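# Free the balancer wheel and level its hub bubble

## Task

Push the balancer's lever fully down so the wheel is released, then move the two weights around on the tyre until the hub's bubble rests wholly within its ring. At the end the lever must still be down and both weights must sit entirely on the tyre.

## Robot and tools

Robot: two arms, left_arm and right_arm, mounted on opposite sides of a table. left_arm's base is on the +y side; the arm names do not match the left or right of the camera images. Each arm has six joints and a parallel gripper. Everything is in the scene frame: origin at the table centre, +z up, table top at z = +0.020 m. Positions are in metres, velocities in m/s and rad/s. The gripper's fingers point along its own +x and close along its y. end_effector_position is the point between the fingers, 3 to 4 cm behind the tips. Only the last 1.5 cm of each finger's inner face is flat. Reported hand positions and orientations can be a few centimetres off, more when the arm is stretched out. JOINT ORDER. Every row and every per-joint list in a result uses this order for each arm: wrist roll, elbow, wrist pitch, wrist yaw, waist, shoulder. Stated ranges in rad: wrist roll -3.142 to 3.142, elbow 0.000 to 2.356, wrist pitch -1.571 to 1.571, wrist yaw -1.571 to 1.571, waist -3.054 to 3.054, shoulder 0.000 to 3.142. A joint's true end may differ from these by up to 0.028 rad. ROW FORMAT (used by execute_actions and move). A row is one flat list of 14 numbers, each in [-1, 1]: left_arm's six joint numbers in the order above plus its opening, then right_arm's six plus its opening. Both arms always appear, even if one stays still. The joint numbers are offsets, not poses. They count from the Joint targets the arm had when the action (or move call) began, not from the previous row, so sending the same offset again moves the arm further. Scale: 1.0 equals 2.055 rad for elbow, waist and shoulder, and 4.263 rad for wrist roll, wrist pitch and wrist yaw. Sending 0 for all six joints re-commands the current Joint targets. The opening is absolute: +1 fully open (0.080 m between pads), -1 fully closed, empty fingers touch near -0.78. Closing from fully open takes at least about 0.6 s. To keep a gripper unchanged, resend its current command; 0 is a real half-open command. An action whose offsets push a joint more than 0.028 rad beyond its range is rejected for both arms. TOOLS. execute_actions(actions, cameras): actions is a list of actions; each action is a table of up to 15 rows, one per 1/30 s step, and a shorter table repeats its last row until the 15 steps are used. An empty list just reports state and images. move(target, speed, blend, opening_speed, blocking, cameras): target is one row or a list of up to 15 rows; every row's offsets count from the same Joint targets at the call's start. speed is in rad/s (0.01 to 7, default 0.5) for the joint with the longest path, one number or one per target. blend (rad) rounds corners between listed targets. opening_speed (0.2 or more per second on the -1 to +1 scale) ramps the fingers. blocking=false returns after about 0.5 s while motion continues. All joints move together, so the hand follows a curve; nothing avoids obstacles or the other arm; total path time is capped at 10 s. wait(seconds 0 to 10, cameras) lets time pass with commands held. stop(cameras) brakes a running move. zoom_image(camera, region [x0, y0, x1, y1] in pixels, at most 504 by 504) enlarges part of the latest image from cam_high, cam_low, cam_left_wrist or cam_right_wrist (all 896x504). finished_scene(scene=1) ends the scene for good. cameras: omit, null or ["all"] for all, [] for none. RESULTS. Joint positions and Joint velocities list each arm's joints in the order above, then the pad gap (m). Joint targets is the base for your next offsets. Tool commands gives current gripper commands. grip_measured is the measured opening on the command scale (can be about 2 mm off; reads narrower than a squeezed part). To grip, command roughly 0.08 below the reading at first contact. grip_effort_n is motor effort (negative closing), not pad force. "within noise" means the arm is still. The move: line reports done, off_target, moving, held or fault; done does not prove contact or its absence. blocked names an arm that something stopped; joint sent to its limit and joint command not followed report clamping. Joint torques and External joint torques follow the same order (positive toward larger angles; an outside push toward larger angles lowers the external reading). MOTOR HOT warns of heating. CAUTIONS. Contact torque at a joint's load limit (waist 17, shoulder 21.1, elbow 21, wrist pitch 5.55, wrist yaw 5.53, wrist roll 5.19 N m, held weight included) freezes that arm for 10 s. Overheating from long holds, stretched poses or pushing on something unmoveable can freeze or power down an arm. Never let the arms collide or one gripper squeeze the other's fingers. Press the lever firmly but slowly; fast touches and targets set far past contact hit harder. Don't drop or release moving weights, and nothing may leave the table. To stop pressing, command targets back past the measured Joint positions. Loose objects may get nudged occasionally, so check the bubble and weights before finishing.

Each tool is called as name(argument=value, ...) on one line, values as JSON.

## Session

execute_actions(actions=[])

Scene clock: 0.00 s.
left_arm: end_effector_position=(+0.2399, +0.2448, +0.1769) grip_measured=+1.000 grip_effort_n=n/a end_effector_quat_wxyz=(+0.761, +0.171, +0.257, -0.570) | right_arm: end_effector_position=(+0.3241, -0.2194, +0.2360) grip_measured=+1.000 grip_effort_n=n/a end_effector_quat_wxyz=(+0.850, -0.201, +0.188, +0.449)
Joint names: [wrist roll, elbow, wrist pitch, wrist yaw, waist, shoulder]
Joint positions: left_arm=[0.406 0.183 0.133 0.538 1.46 1.068 0.08] | right_arm=[-0.465 0.717 0.29 -0.422 -1.199 1.588 0.08]
Joint velocities: within noise
Joint torques (N m): no reading
External joint torques (N m): no reading
Motor temperatures (°C): left_arm=[24 21 25 25 25 22] | right_arm=[25 22 27 24 23 24]
Heat: left arm: hottest waist 25 °C (+0.0 °C/min); right arm: hottest wrist pitch 27 °C (+0.0 °C/min).
Joint targets: left_arm=[0.407 0.186 0.135 0.539 1.460 1.066] | right_arm=[-0.464 0.721 0.292 -0.423 -1.199 1.584]
Tool commands: left_gripper/opening=+1.0 right_gripper/opening=+1.0

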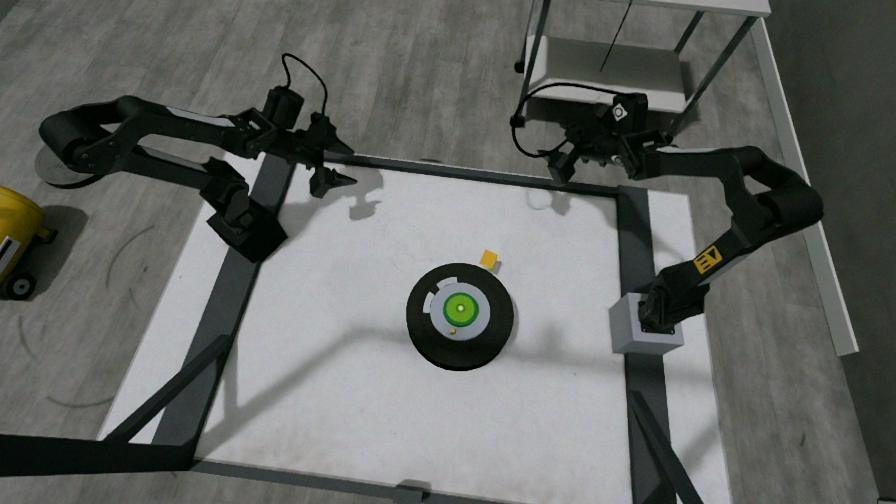

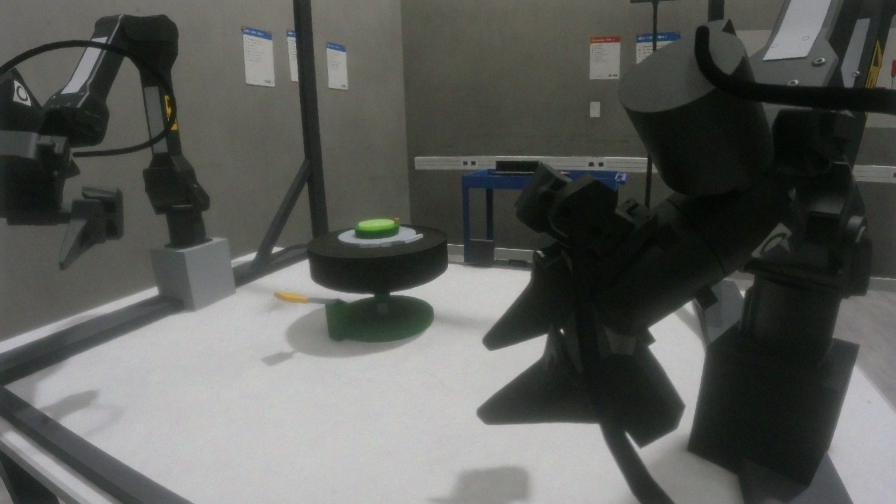

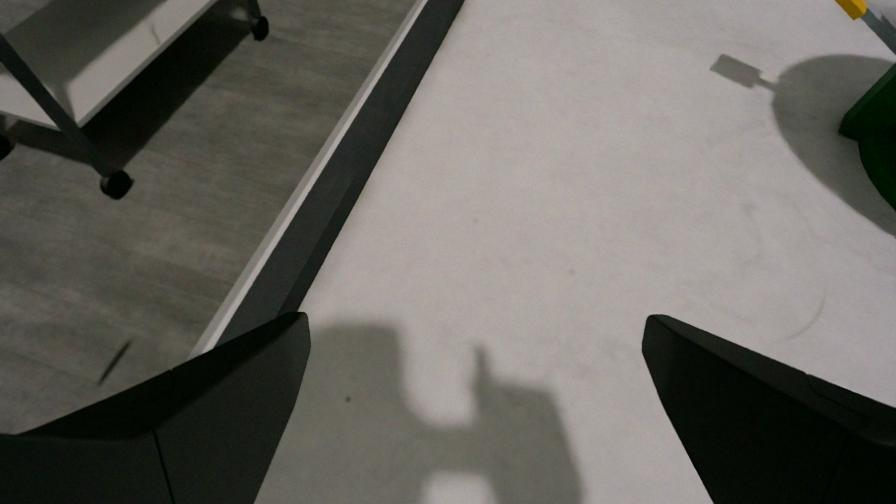

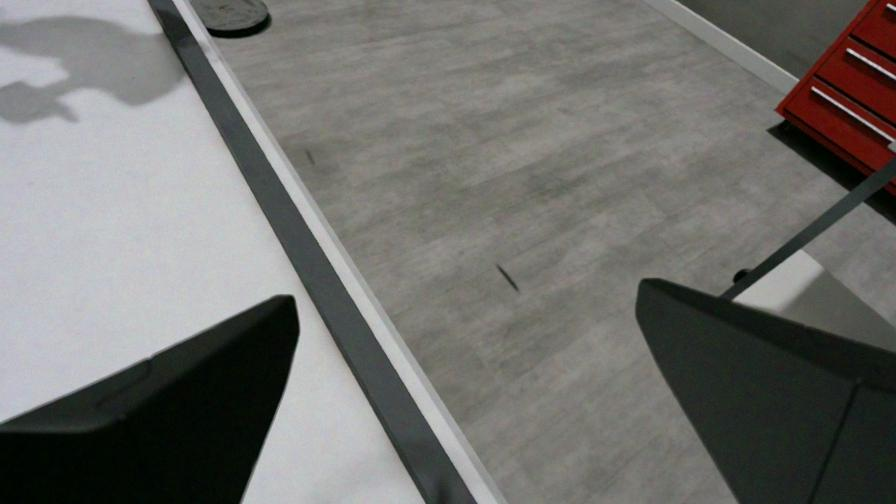

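zoom_image(camera="cam_high", region=[400, 240, 530, 380])

zoom_image(camera="cam_low", region=[260, 200, 470, 370])

Scaled by 3.600 from the camera's 896x504 image, which has a finer 1280x720 frame.

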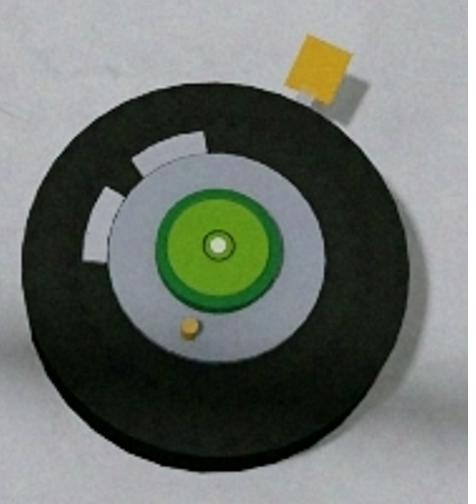

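Scaled by 2.400 from the camera's 896x504 image, which has a finer 1280x720 frame.

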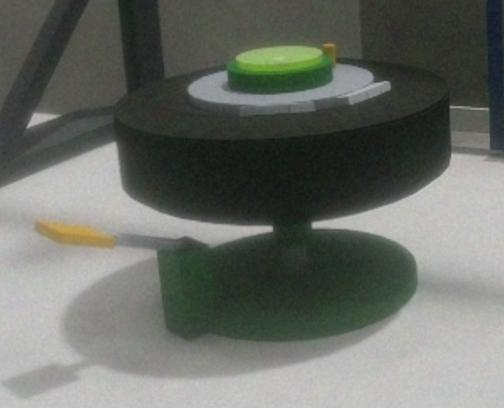

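move(target=[0,0,0,0,-0.15,0,1, 0,0,0,0,0.15,0,1], cameras=[])

move(target=[0,0,0,-0.1262,0,0,1, 0,0,0,0.099,0,0,1])

Scene clock: 3.03 s.
left_arm: end_effector_position=(+0.1728, +0.2090, +0.1769) grip_measured=+1.000 grip_effort_n=-2.1 end_effector_quat_wxyz=(+0.666, +0.208, +0.228, -0.679) | right_arm: end_effector_position=(+0.2413, -0.1271, +0.2360) grip_measured=+1.000 grip_effort_n=-1.2 end_effector_quat_wxyz=(+0.771, -0.228, +0.155, +0.574)
Joint names: [wrist roll, elbow, wrist pitch, wrist yaw, waist, shoulder]
Joint positions: left_arm=[0.406 0.183 0.133 0.538 1.156 1.068 0.08] | right_arm=[-0.465 0.717 0.29 -0.422 -0.892 1.588 0.08]
Joint velocities: within noise
Joint torques (N m): left_arm=[0 6.12 1.39 0.32 -0.25 -2.31] | right_arm=[0.04 5.09 2.05 -0.12 0.15 -6.03]
External joint torques (N m): left_arm=[0 0.59 0.05 0.11 -0.25 -0.33] | right_arm=[0.03 -0.39 0.63 0.03 0.13 -0.41]
Motor temperatures (°C): left_arm=[24 22 25 25 25 22] | right_arm=[25 23 27 24 23 24]
Heat: left arm: hottest waist 25 °C (+0.0 °C/min); right arm: hottest wrist pitch 27 °C (+0.0 °C/min).
Joint targets: left_arm=[0.407 0.186 0.135 0.539 1.152 1.066] | right_arm=[-0.464 0.721 0.292 -0.423 -0.891 1.584]
move: done
No camera images: "cameras" was empty.

Scene clock: 4.67 s.
left_arm: end_effector_position=(+0.2425, +0.2426, +0.1623) grip_measured=+1.000 grip_effort_n=-2.6 end_effector_quat_wxyz=(+0.782, +0.326, +0.239, -0.474) | right_arm: end_effector_position=(+0.2905, -0.1653, +0.2288) grip_measured=+1.000 grip_effort_n=-1.2 end_effector_quat_wxyz=(+0.847, -0.305, +0.181, +0.396)
Joint names: [wrist roll, elbow, wrist pitch, wrist yaw, waist, shoulder]
Joint positions: left_arm=[0.406 0.183 0.133 0.008 1.155 1.068 0.08] | right_arm=[-0.465 0.717 0.29 -0.002 -0.892 1.588 0.08]
Joint velocities: within noise
Joint torques (N m): left_arm=[-0.05 6.08 1.49 -0.25 -0.23 -2.38] | right_arm=[0.05 5.12 2.11 0.06 0.14 -6.1]
External joint torques (N m): left_arm=[-0.04 0.59 0.12 -0.26 -0.23 -0.37] | right_arm=[0.03 -0.47 0.62 0.07 0.17 -0.37]
Motor temperatures (°C): left_arm=[24 22 25 25 25 22] | right_arm=[25 23 27 24 23 24]
Heat: left arm: hottest waist 25 °C (+0.0 °C/min); right arm: hottest wrist pitch 27 °C (+0.0 °C/min).
Joint targets: left_arm=[0.407 0.186 0.135 0.001 1.152 1.066] | right_arm=[-0.464 0.721 0.292 -0.001 -0.891 1.584]
move: done

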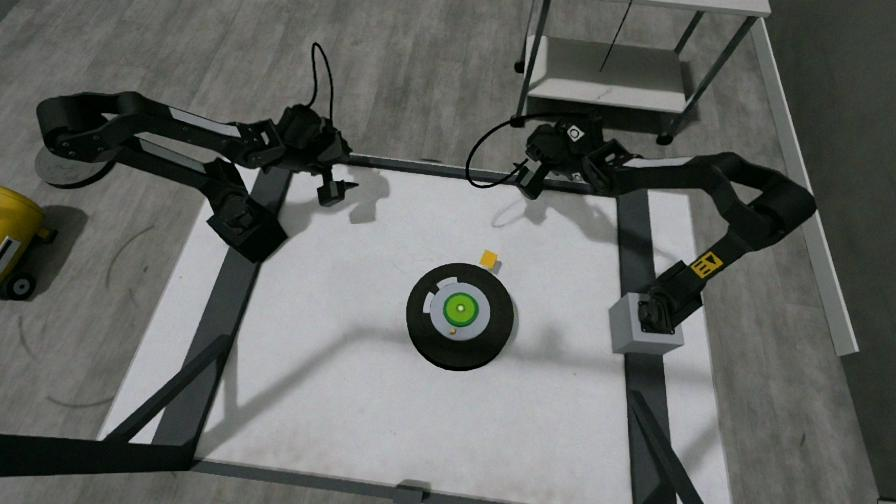

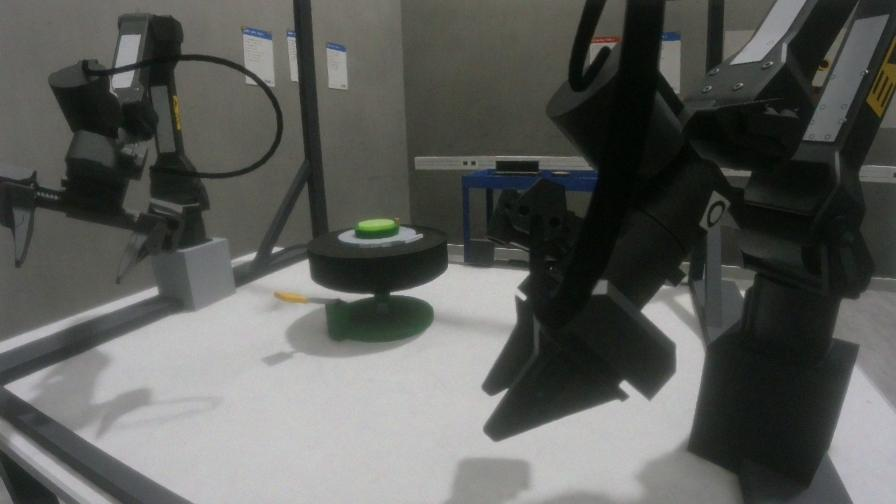

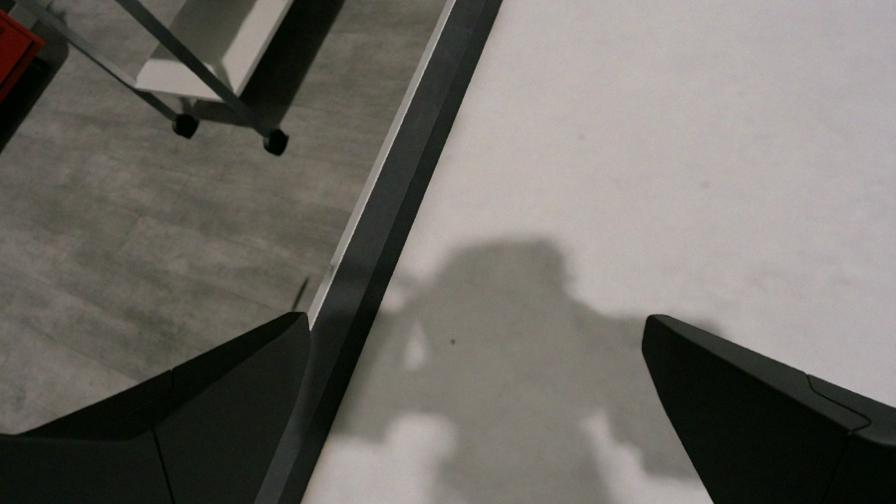

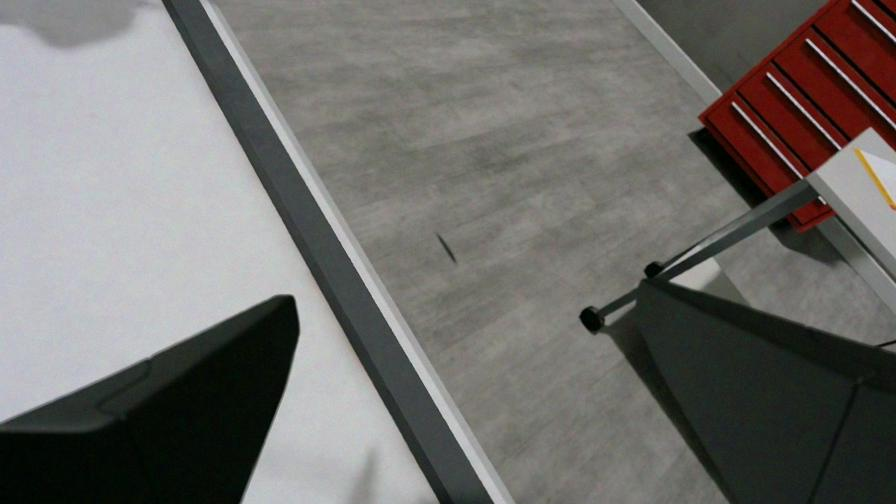

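move(target=[-0.129,0.15,0,0,0,0,1, 0.147,0.15,0,0,0,0,1], cameras=[])

move(target=[0,0,0,0,0,0.15,1, 0,0,0,0,0,0.15,1], cameras=[])

move(target=[0,0,-0.1,0,0,0,1, 0,0,-0.1,0,0,0,1], cameras=[])

Scene clock: 8.23 s.
left_arm: end_effector_position=(+0.2865, +0.1850, +0.2817) grip_measured=+1.000 grip_effort_n=-2.6 end_effector_quat_wxyz=(+0.876, +0.037, +0.233, -0.420) | right_arm: end_effector_position=(+0.3367, -0.1239, +0.3544) grip_measured=+1.000 grip_effort_n=-1.6 end_effector_quat_wxyz=(+0.925, +0.023, +0.159, +0.344)
Joint names: [wrist roll, elbow, wrist pitch, wrist yaw, waist, shoulder]
Joint positions: left_arm=[-0.142 0.481 0.133 0.007 1.155 1.068 0.08] | right_arm=[0.157 1.017 0.289 -0.002 -0.892 1.589 0.08]
Joint velocities: within noise
Joint torques (N m): left_arm=[-0.05 8.31 1.69 -0.25 -0.28 -3.49] | right_arm=[0.21 6.77 2.31 0.06 0.13 -6.89]
External joint torques (N m): left_arm=[-0.06 1.77 0.08 -0.25 -0.26 -0.52] | right_arm=[0.21 0.26 0.66 0.06 0.13 -0.23]
Motor temperatures (°C): left_arm=[24 23 25 25 25 22] | right_arm=[25 24 27 24 23 25]
Heat: left arm: hottest waist 25 °C (+0.0 °C/min); right arm: hottest wrist pitch 27 °C (+0.0 °C/min).
Joint targets: left_arm=[-0.144 0.494 0.135 0.001 1.152 1.066] | right_arm=[0.162 1.030 0.292 -0.001 -0.891 1.584]
move: done
No camera images: "cameras" was empty.

Scene clock: 9.30 s.
left_arm: end_effector_position=(+0.2877, +0.1835, +0.1900) grip_measured=+1.000 grip_effort_n=-2.6 end_effector_quat_wxyz=(+0.842, +0.102, +0.358, -0.391) | right_arm: end_effector_position=(+0.3493, -0.1125, +0.2162) grip_measured=+1.000 grip_effort_n=-1.2 end_effector_quat_wxyz=(+0.900, -0.031, +0.293, +0.322)
Joint names: [wrist roll, elbow, wrist pitch, wrist yaw, waist, shoulder]
Joint positions: left_arm=[-0.142 0.484 0.132 0.007 1.155 1.368 0.08] | right_arm=[0.157 1.023 0.288 -0.002 -0.892 1.891 0.08]
Joint velocities: within noise
Joint torques (N m): left_arm=[-0.08 6.9 1.52 -0.24 -0.29 -3.57] | right_arm=[0.17 5.4 2.21 0.07 0.1 -7.61]
External joint torques (N m): left_arm=[-0.09 1.4 0.15 -0.23 -0.29 0.48] | right_arm=[0.18 -0.32 0.67 0.07 0.1 0.42]
Motor temperatures (°C): left_arm=[24 23 26 25 25 22] | right_arm=[25 24 28 24 23 25]
Heat: left arm: hottest wrist pitch 26 °C (+6.5 °C/min); right arm: hottest wrist pitch 28 °C (+6.5 °C/min).
Joint targets: left_arm=[-0.144 0.494 0.135 0.001 1.152 1.375] | right_arm=[0.162 1.030 0.292 -0.001 -0.891 1.892]
move: done
No camera images: "cameras" was empty.

Scene clock: 10.67 s.
left_arm: end_effector_position=(+0.2421, +0.2433, +0.1375) grip_measured=+1.000 grip_effort_n=-2.6 end_effector_quat_wxyz=(+0.760, +0.191, +0.523, -0.336) | right_arm: end_effector_position=(+0.3010, -0.1559, +0.1519) grip_measured=+1.000 grip_effort_n=-1.2 end_effector_quat_wxyz=(+0.830, -0.106, +0.472, +0.279)
Joint names: [wrist roll, elbow, wrist pitch, wrist yaw, waist, shoulder]
Joint positions: left_arm=[-0.142 0.485 -0.291 0.007 1.155 1.369 0.08] | right_arm=[0.158 1.023 -0.134 -0.002 -0.892 1.891 0.08]
Joint velocities: within noise
Joint torques (N m): left_arm=[-0.05 6.42 0.77 -0.26 -0.26 -3.24] | right_arm=[0.17 5.05 1.42 0.07 0.11 -7.31]
External joint torques (N m): left_arm=[-0.06 1.34 -0.15 -0.26 -0.26 0.41] | right_arm=[0.18 -0.19 0.3 0.07 0.14 0.23]
Motor temperatures (°C): left_arm=[24 23 26 25 25 22] | right_arm=[25 24 28 24 23 25]
Heat: left arm: hottest wrist pitch 26 °C (+5.6 °C/min); right arm: hottest wrist pitch 28 °C (+5.6 °C/min).
Joint targets: left_arm=[-0.144 0.494 -0.291 0.001 1.152 1.375] | right_arm=[0.162 1.030 -0.134 -0.001 -0.891 1.892]
move: done
No camera images: "cameras" was empty.

move(target=[[0.0338,0.818,-0.2468,0,0,0.32,1, 0,0,0,0,0,0,1],[0.0338,0.818,-0.2468,0,-0.409,0.32,1, 0,0,0,0,0,0,1]], speed=0.8, blend=0.3)

Scene clock: 16.53 s.
left_arm: end_effector_position=(+0.0031, +0.0055, +0.3593) grip_measured=+1.000 grip_effort_n=-3.0 end_effector_quat_wxyz=(+0.523, +0.435, +0.362, -0.637) | right_arm: end_effector_position=(+0.3009, -0.1560, +0.1518) grip_measured=+1.000 grip_effort_n=-1.6 end_effector_quat_wxyz=(+0.829, -0.107, +0.472, +0.279)
Joint names: [wrist roll, elbow, wrist pitch, wrist yaw, waist, shoulder]
Joint positions: left_arm=[-0.002 2.164 -1.343 0.005 0.311 2.023 0.08] | right_arm=[0.158 1.023 -0.135 -0.002 -0.892 1.891 0.08]
Joint velocities: within noise
Joint torques (N m): left_arm=[0.07 7.33 0.73 -0.15 -0.08 -8.33] | right_arm=[0.17 5.05 1.46 0.09 0.09 -7.25]
External joint torques (N m): left_arm=[0.07 1.7 -0.16 -0.14 -0.12 0.46] | right_arm=[0.18 -0.23 0.32 0.09 0.03 0.31]
Motor temperatures (°C): left_arm=[24 24 26 25 25 23] | right_arm=[25 24 28 24 23 26]
Heat: left arm: hottest wrist pitch 26 °C (+3.6 °C/min); right arm: hottest wrist pitch 28 °C (+3.6 °C/min).
Joint targets: left_arm=[0.000 2.176 -1.343 0.001 0.311 2.032] | right_arm=[0.162 1.030 -0.134 -0.001 -0.891 1.892]
move: done

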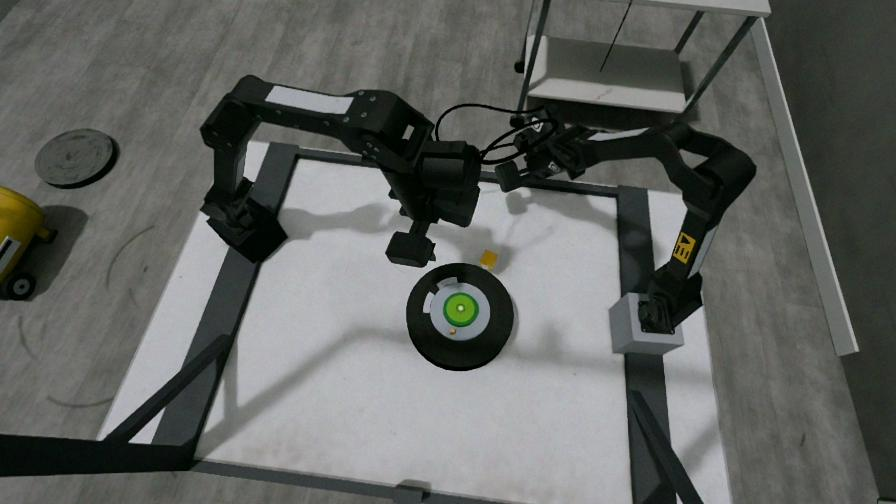

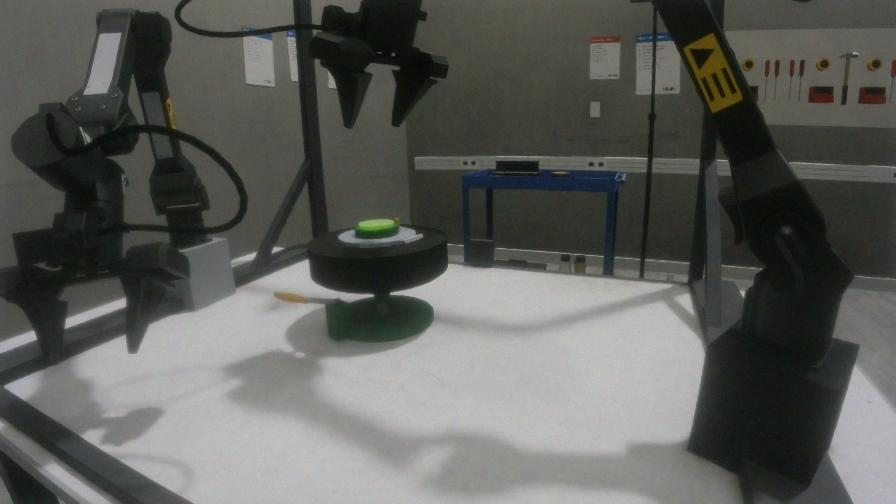

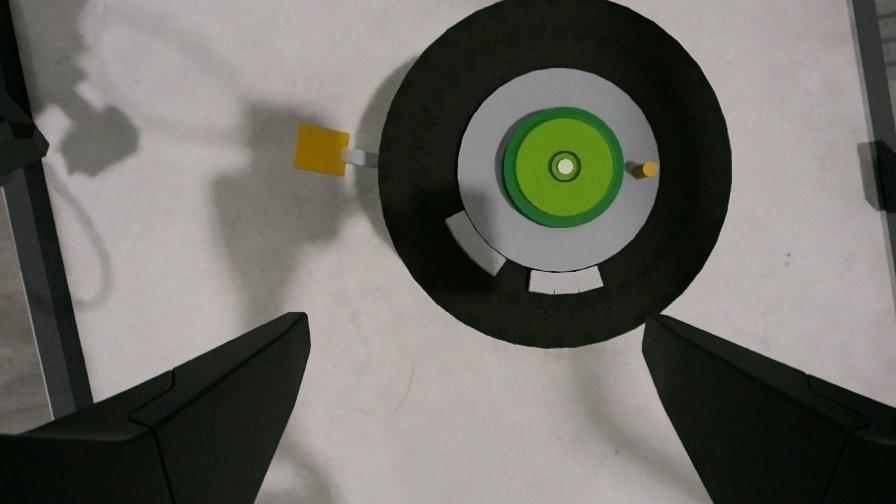

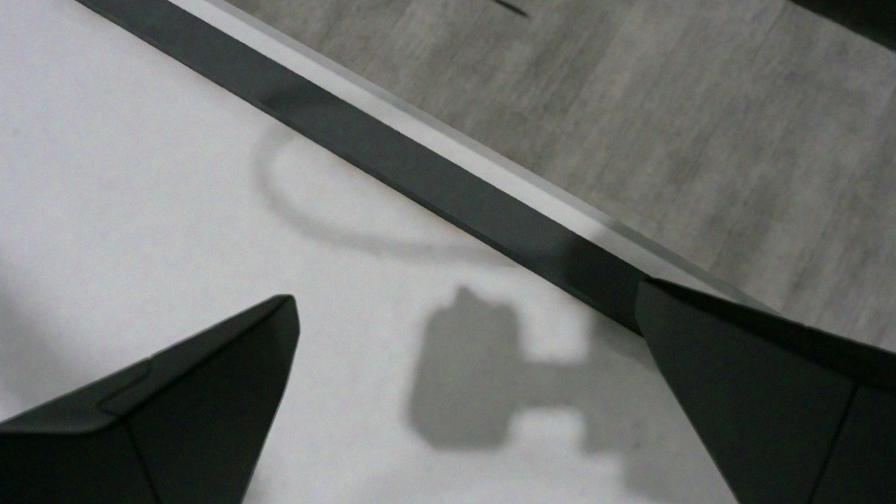

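move(target=[0,0,0,0,0,0,1, -0.038,0.0292,-0.1065,0,0.2112,-0.0925,1], speed=0.8)

Scene clock: 19.10 s.
left_arm: end_effector_position=(+0.0031, +0.0055, +0.3593) grip_measured=+1.000 grip_effort_n=-3.0 end_effector_quat_wxyz=(+0.523, +0.435, +0.362, -0.637) | right_arm: end_effector_position=(+0.1288, -0.1046, +0.1922) grip_measured=+1.000 grip_effort_n=-2.1 end_effector_quat_wxyz=(+0.684, -0.315, +0.480, +0.451)
Joint names: [wrist roll, elbow, wrist pitch, wrist yaw, waist, shoulder]
Joint positions: left_arm=[-0.002 2.164 -1.343 0.005 0.311 2.023 0.08] | right_arm=[0.002 1.079 -0.587 -0.001 -0.457 1.715 0.08]
Joint velocities: within noise
Joint torques (N m): left_arm=[0.09 7.42 0.71 -0.15 0.03 -8.4] | right_arm=[-0.08 5.71 1.04 0.02 0.13 -7.86]
External joint torques (N m): left_arm=[0.08 1.74 -0.19 -0.15 0.03 0.48] | right_arm=[-0.08 0.13 0.18 0.01 0.16 -1.22]
Motor temperatures (°C): left_arm=[24 24 26 25 25 24] | right_arm=[25 24 28 24 23 27]
Heat: left arm: hottest wrist pitch 26 °C (+3.1 °C/min); right arm: hottest wrist pitch 28 °C (+3.1 °C/min).
Joint targets: left_arm=[0.000 2.176 -1.343 0.001 0.311 2.032] | right_arm=[0.000 1.090 -0.588 -0.001 -0.457 1.702]
move: done

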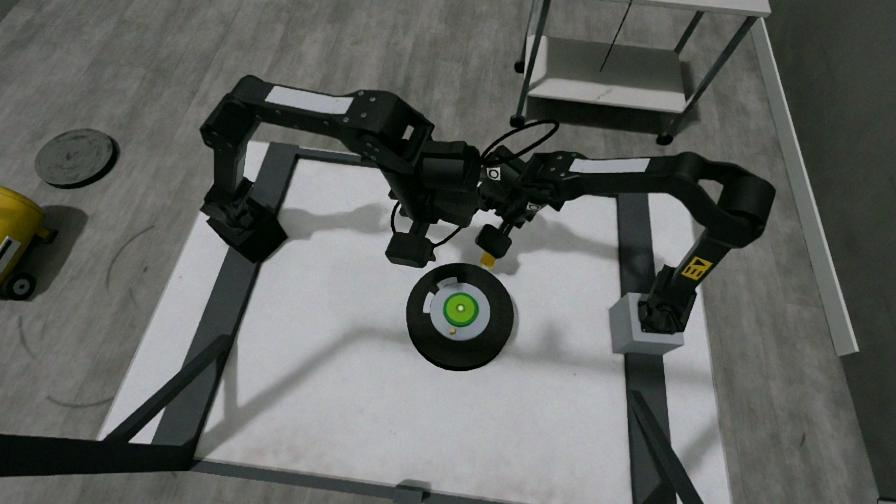

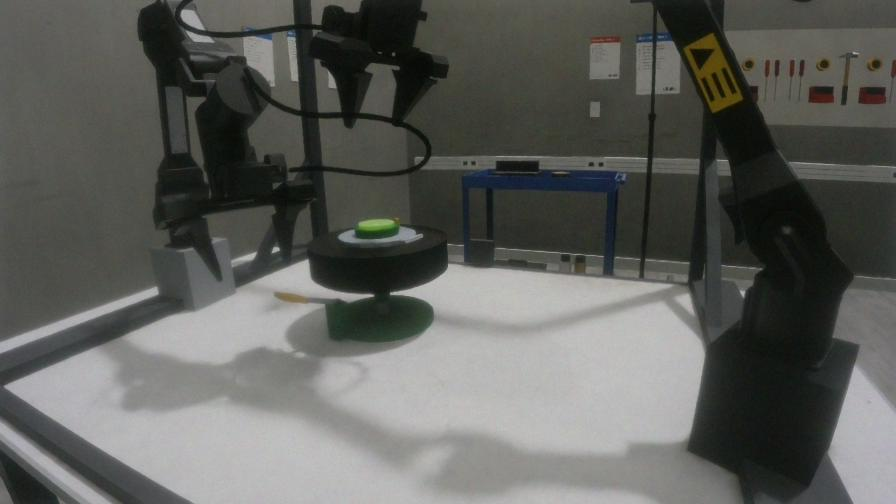

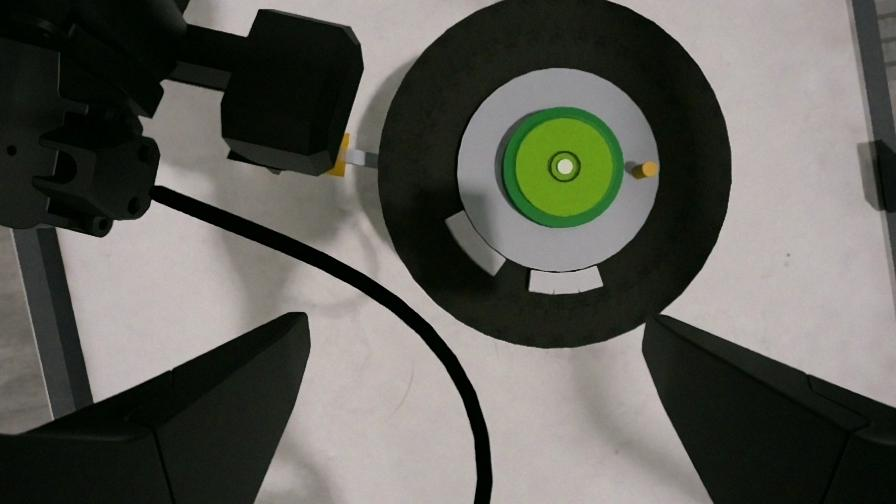

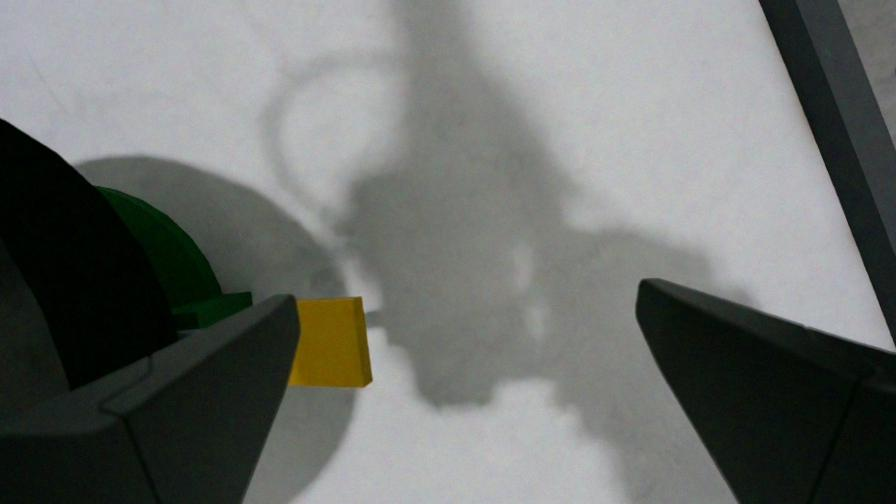

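move(target=[0,0,0,0,0,0,1, 0,-0.1411,0.0647,-0.1405,-0.0759,0.0175,-0.8], speed=0.6)

Scene clock: 22.97 s.
left_arm: end_effector_position=(+0.0031, +0.0055, +0.3593) grip_measured=+1.000 grip_effort_n=-3.0 end_effector_quat_wxyz=(+0.523, +0.435, +0.362, -0.637) | right_arm: end_effector_position=(+0.0822, -0.1252, +0.1506) grip_measured=-0.775 grip_effort_n=-15.1 end_effector_quat_wxyz=(+0.563, -0.121, +0.572, +0.584)
Joint names: [wrist roll, elbow, wrist pitch, wrist yaw, waist, shoulder]
Joint positions: left_arm=[-0.002 2.164 -1.343 0.005 0.311 2.023 0.08] | right_arm=[0.002 0.804 -0.316 -0.596 -0.61 1.735 0]
Joint velocities: within noise
Joint torques (N m): left_arm=[0.05 7.4 0.72 -0.17 0.03 -8.26] | right_arm=[-0.09 3.51 1.31 -0.38 -0.1 -5.37]
External joint torques (N m): left_arm=[0.05 1.68 -0.19 -0.16 0.01 0.66] | right_arm=[-0.06 -1.25 0.52 -0.05 -0.15 0.61]
Motor temperatures (°C): left_arm=[24 25 26 25 25 24] | right_arm=[25 25 28 24 23 27]
Heat: left arm: hottest wrist pitch 26 °C (+2.6 °C/min); right arm: hottest wrist pitch 28 °C (+2.6 °C/min).
Joint targets: left_arm=[0.000 2.176 -1.343 0.001 0.311 2.032] | right_arm=[0.000 0.800 -0.313 -0.600 -0.613 1.738]
move: done

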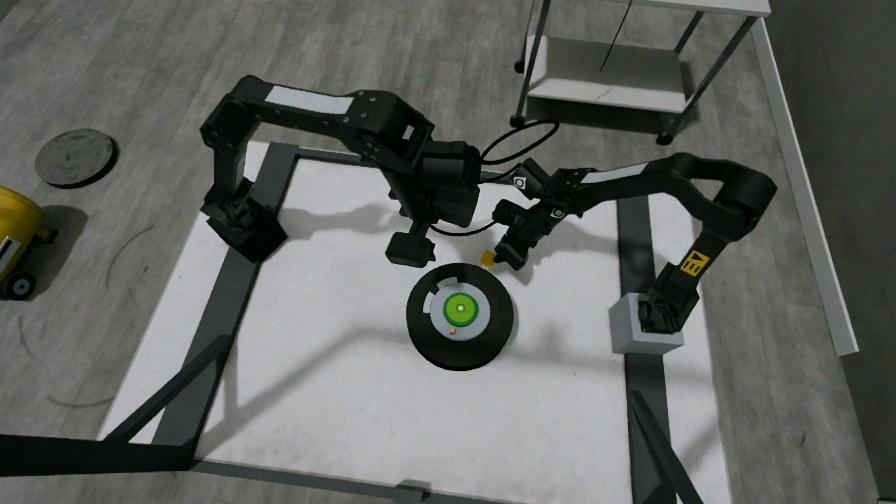

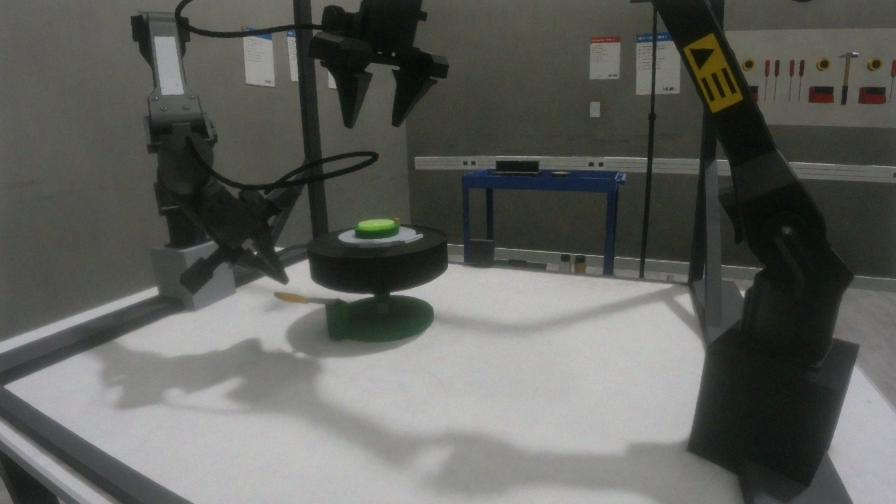

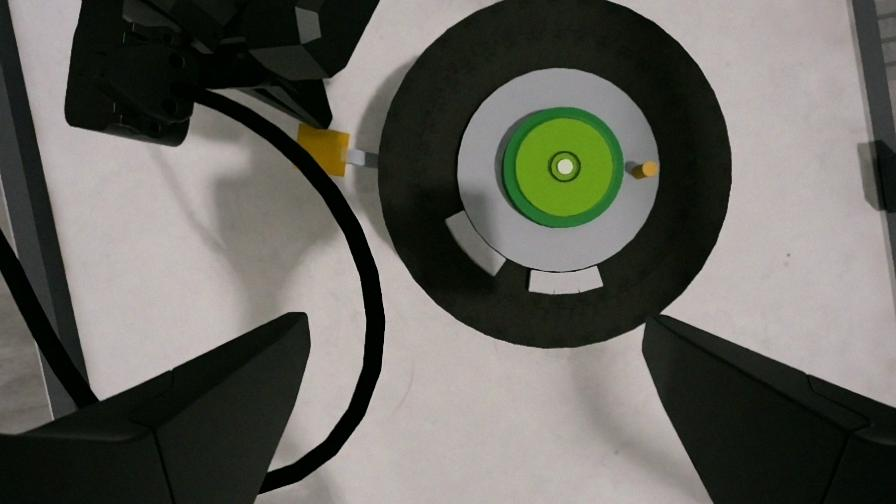

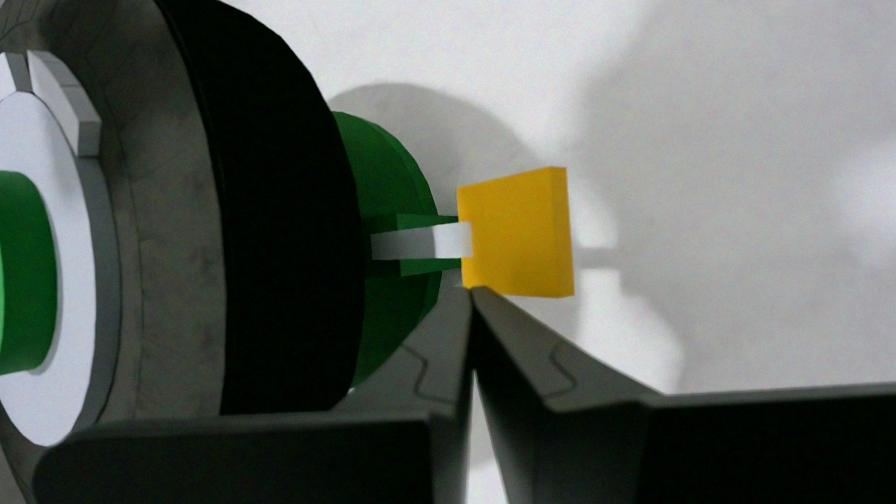

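move(target=[[0,0,0,0,0,0,1, 0,0.0204,0.0033,0,-0.0117,0.0268,-0.8],[0,0,0,0,0,0,1, 0,0.0024,0.0291,0,-0.0117,0.0623,-0.8]], speed=0.15)

Scene clock: 25.87 s.
left_arm: end_effector_position=(+0.0031, +0.0055, +0.3593) grip_measured=+1.000 grip_effort_n=-3.0 end_effector_quat_wxyz=(+0.523, +0.435, +0.362, -0.637) | right_arm: end_effector_position=(+0.0965, -0.1156, +0.1236) grip_measured=-0.776 grip_effort_n=-12.8 end_effector_quat_wxyz=(+0.570, -0.110, +0.569, +0.582)
Joint names: [wrist roll, elbow, wrist pitch, wrist yaw, waist, shoulder]
Joint positions: left_arm=[-0.002 2.164 -1.343 0.005 0.311 2.023 0.08] | right_arm=[0.002 0.812 -0.19 -0.604 -0.634 1.858 0]
Joint velocities: within noise
Joint torques (N m): left_arm=[0.07 7.46 0.73 -0.18 0.06 -8.36] | right_arm=[-0.09 2.94 1.18 -0.14 -0.15 -5.3]
External joint torques (N m): left_arm=[0.06 1.85 -0.14 -0.19 0.13 0.43] | right_arm=[-0.06 -1.42 0.38 0.19 -0.15 1.11]
Motor temperatures (°C): left_arm=[24 26 26 25 25 25] | right_arm=[25 25 28 24 23 27]
Heat: left arm: hottest elbow 26 °C (+11.6 °C/min); right arm: hottest wrist pitch 28 °C (+2.3 °C/min).
Joint targets: left_arm=[0.000 2.176 -1.343 0.001 0.311 2.032] | right_arm=[0.000 0.805 -0.189 -0.600 -0.637 1.866]
move: done

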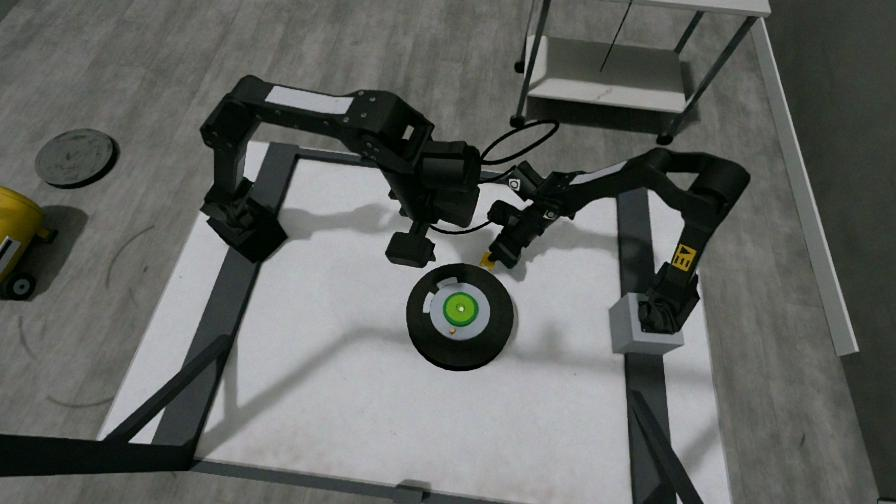

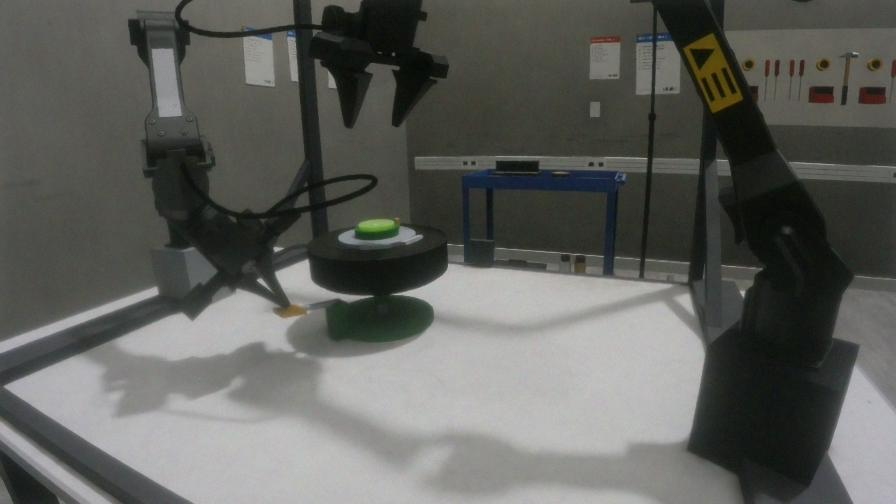

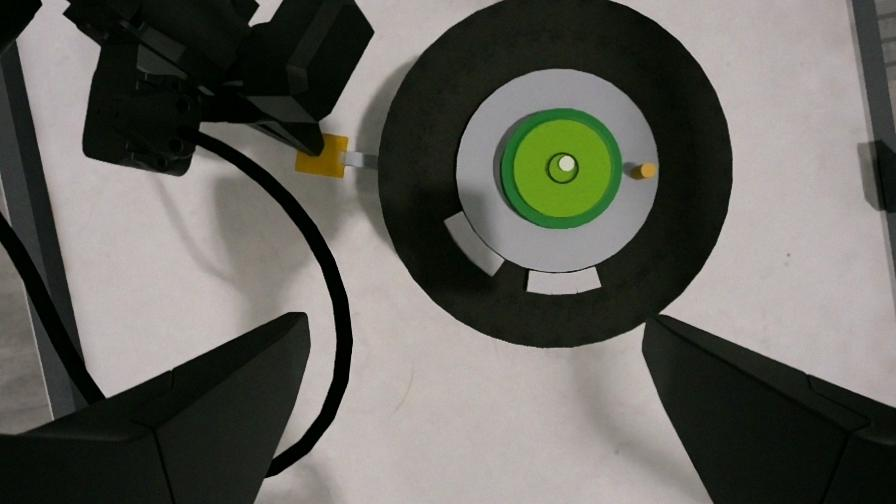

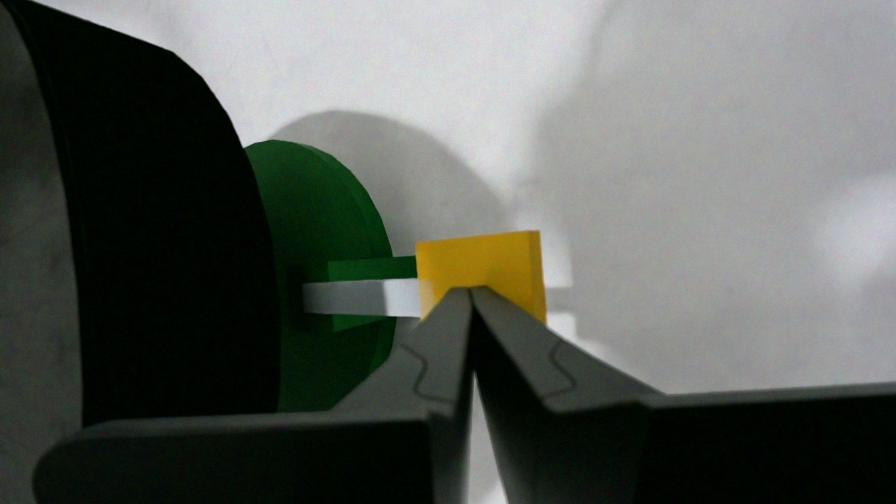

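move(target=[0,0,0,0,0,0,1, 0,-0.0119,0.0254,0,0,0.0409,-0.8], speed=0.15)

Scene clock: 27.20 s.
left_arm: end_effector_position=(+0.0031, +0.0055, +0.3593) grip_measured=+1.000 grip_effort_n=-3.0 end_effector_quat_wxyz=(+0.523, +0.435, +0.362, -0.637) | right_arm: end_effector_position=(+0.0959, -0.1176, +0.0961) grip_measured=-0.776 grip_effort_n=-13.3 end_effector_quat_wxyz=(+0.569, -0.112, +0.573, +0.579)
Joint names: [wrist roll, elbow, wrist pitch, wrist yaw, waist, shoulder]
Joint positions: left_arm=[-0.002 2.164 -1.343 0.005 0.311 2.023 0.08] | right_arm=[0.002 0.783 -0.084 -0.6 -0.635 1.946 0]
Joint velocities: within noise
Joint torques (N m): left_arm=[0.07 7.47 0.71 -0.16 0.01 -8.22] | right_arm=[-0.11 2.87 1.33 -0.27 -0.14 -5.86]
External joint torques (N m): left_arm=[0.06 1.8 -0.17 -0.17 0.08 0.69] | right_arm=[-0.08 -1 0.55 0.06 -0.15 0.69]
Motor temperatures (°C): left_arm=[24 26 26 25 25 25] | right_arm=[25 25 28 24 23 27]
Heat: left arm: hottest elbow 26 °C (+11.0 °C/min); right arm: hottest wrist pitch 28 °C (+2.2 °C/min).
Joint targets: left_arm=[0.000 2.176 -1.343 0.001 0.311 2.032] | right_arm=[0.000 0.780 -0.080 -0.600 -0.637 1.950]
move: done

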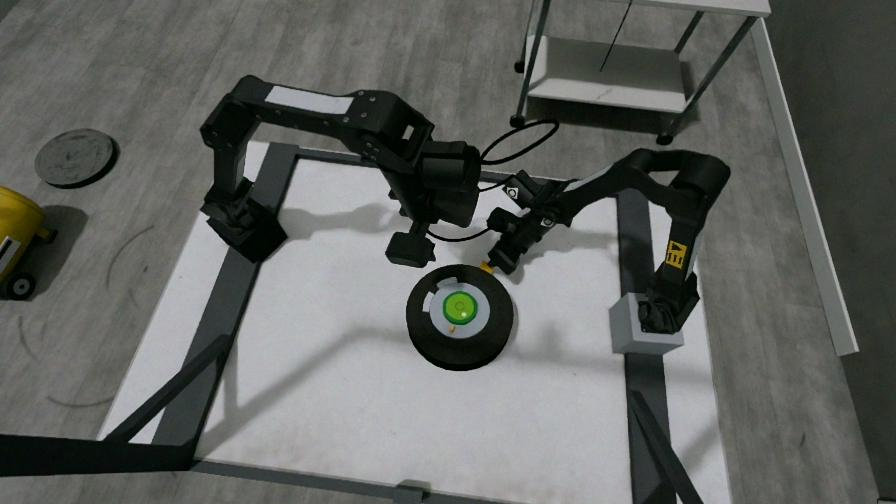

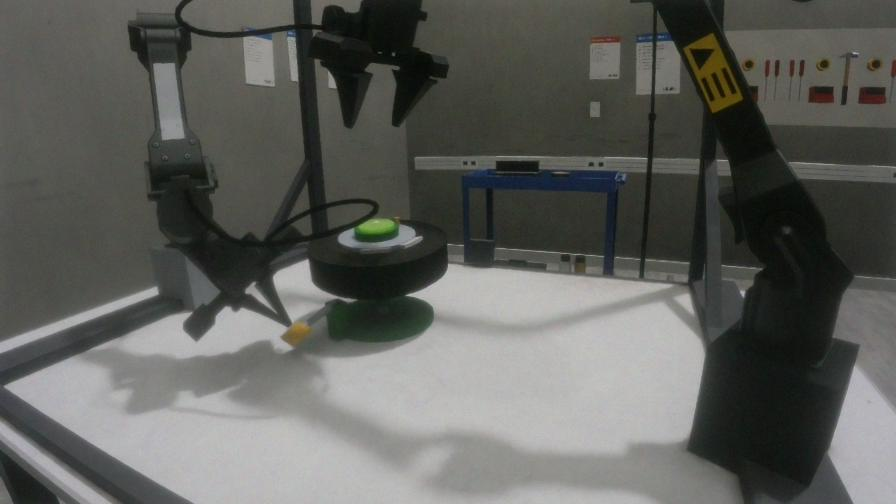

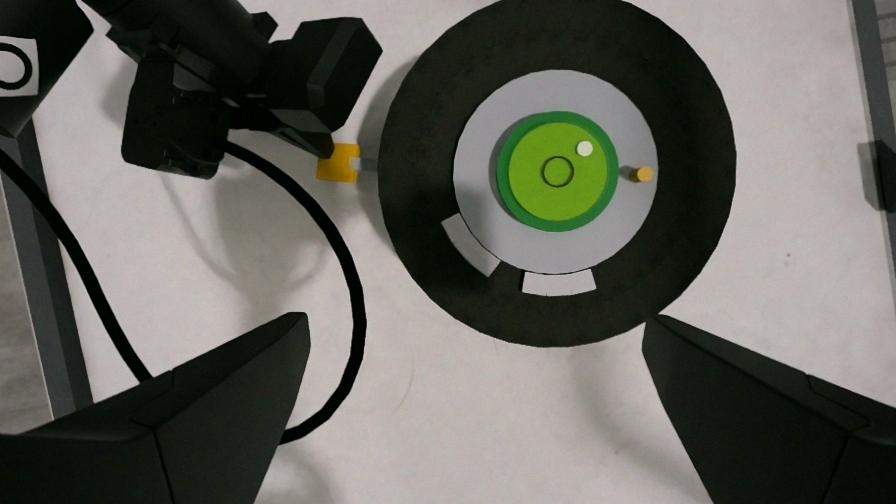

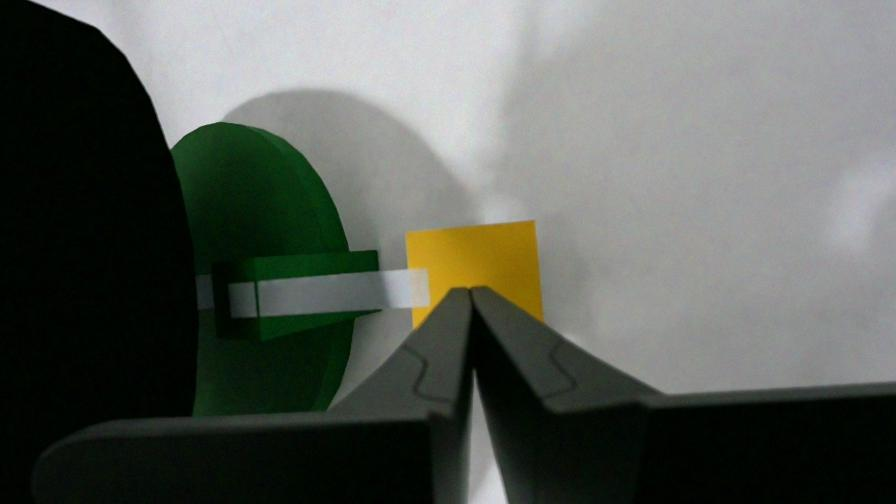

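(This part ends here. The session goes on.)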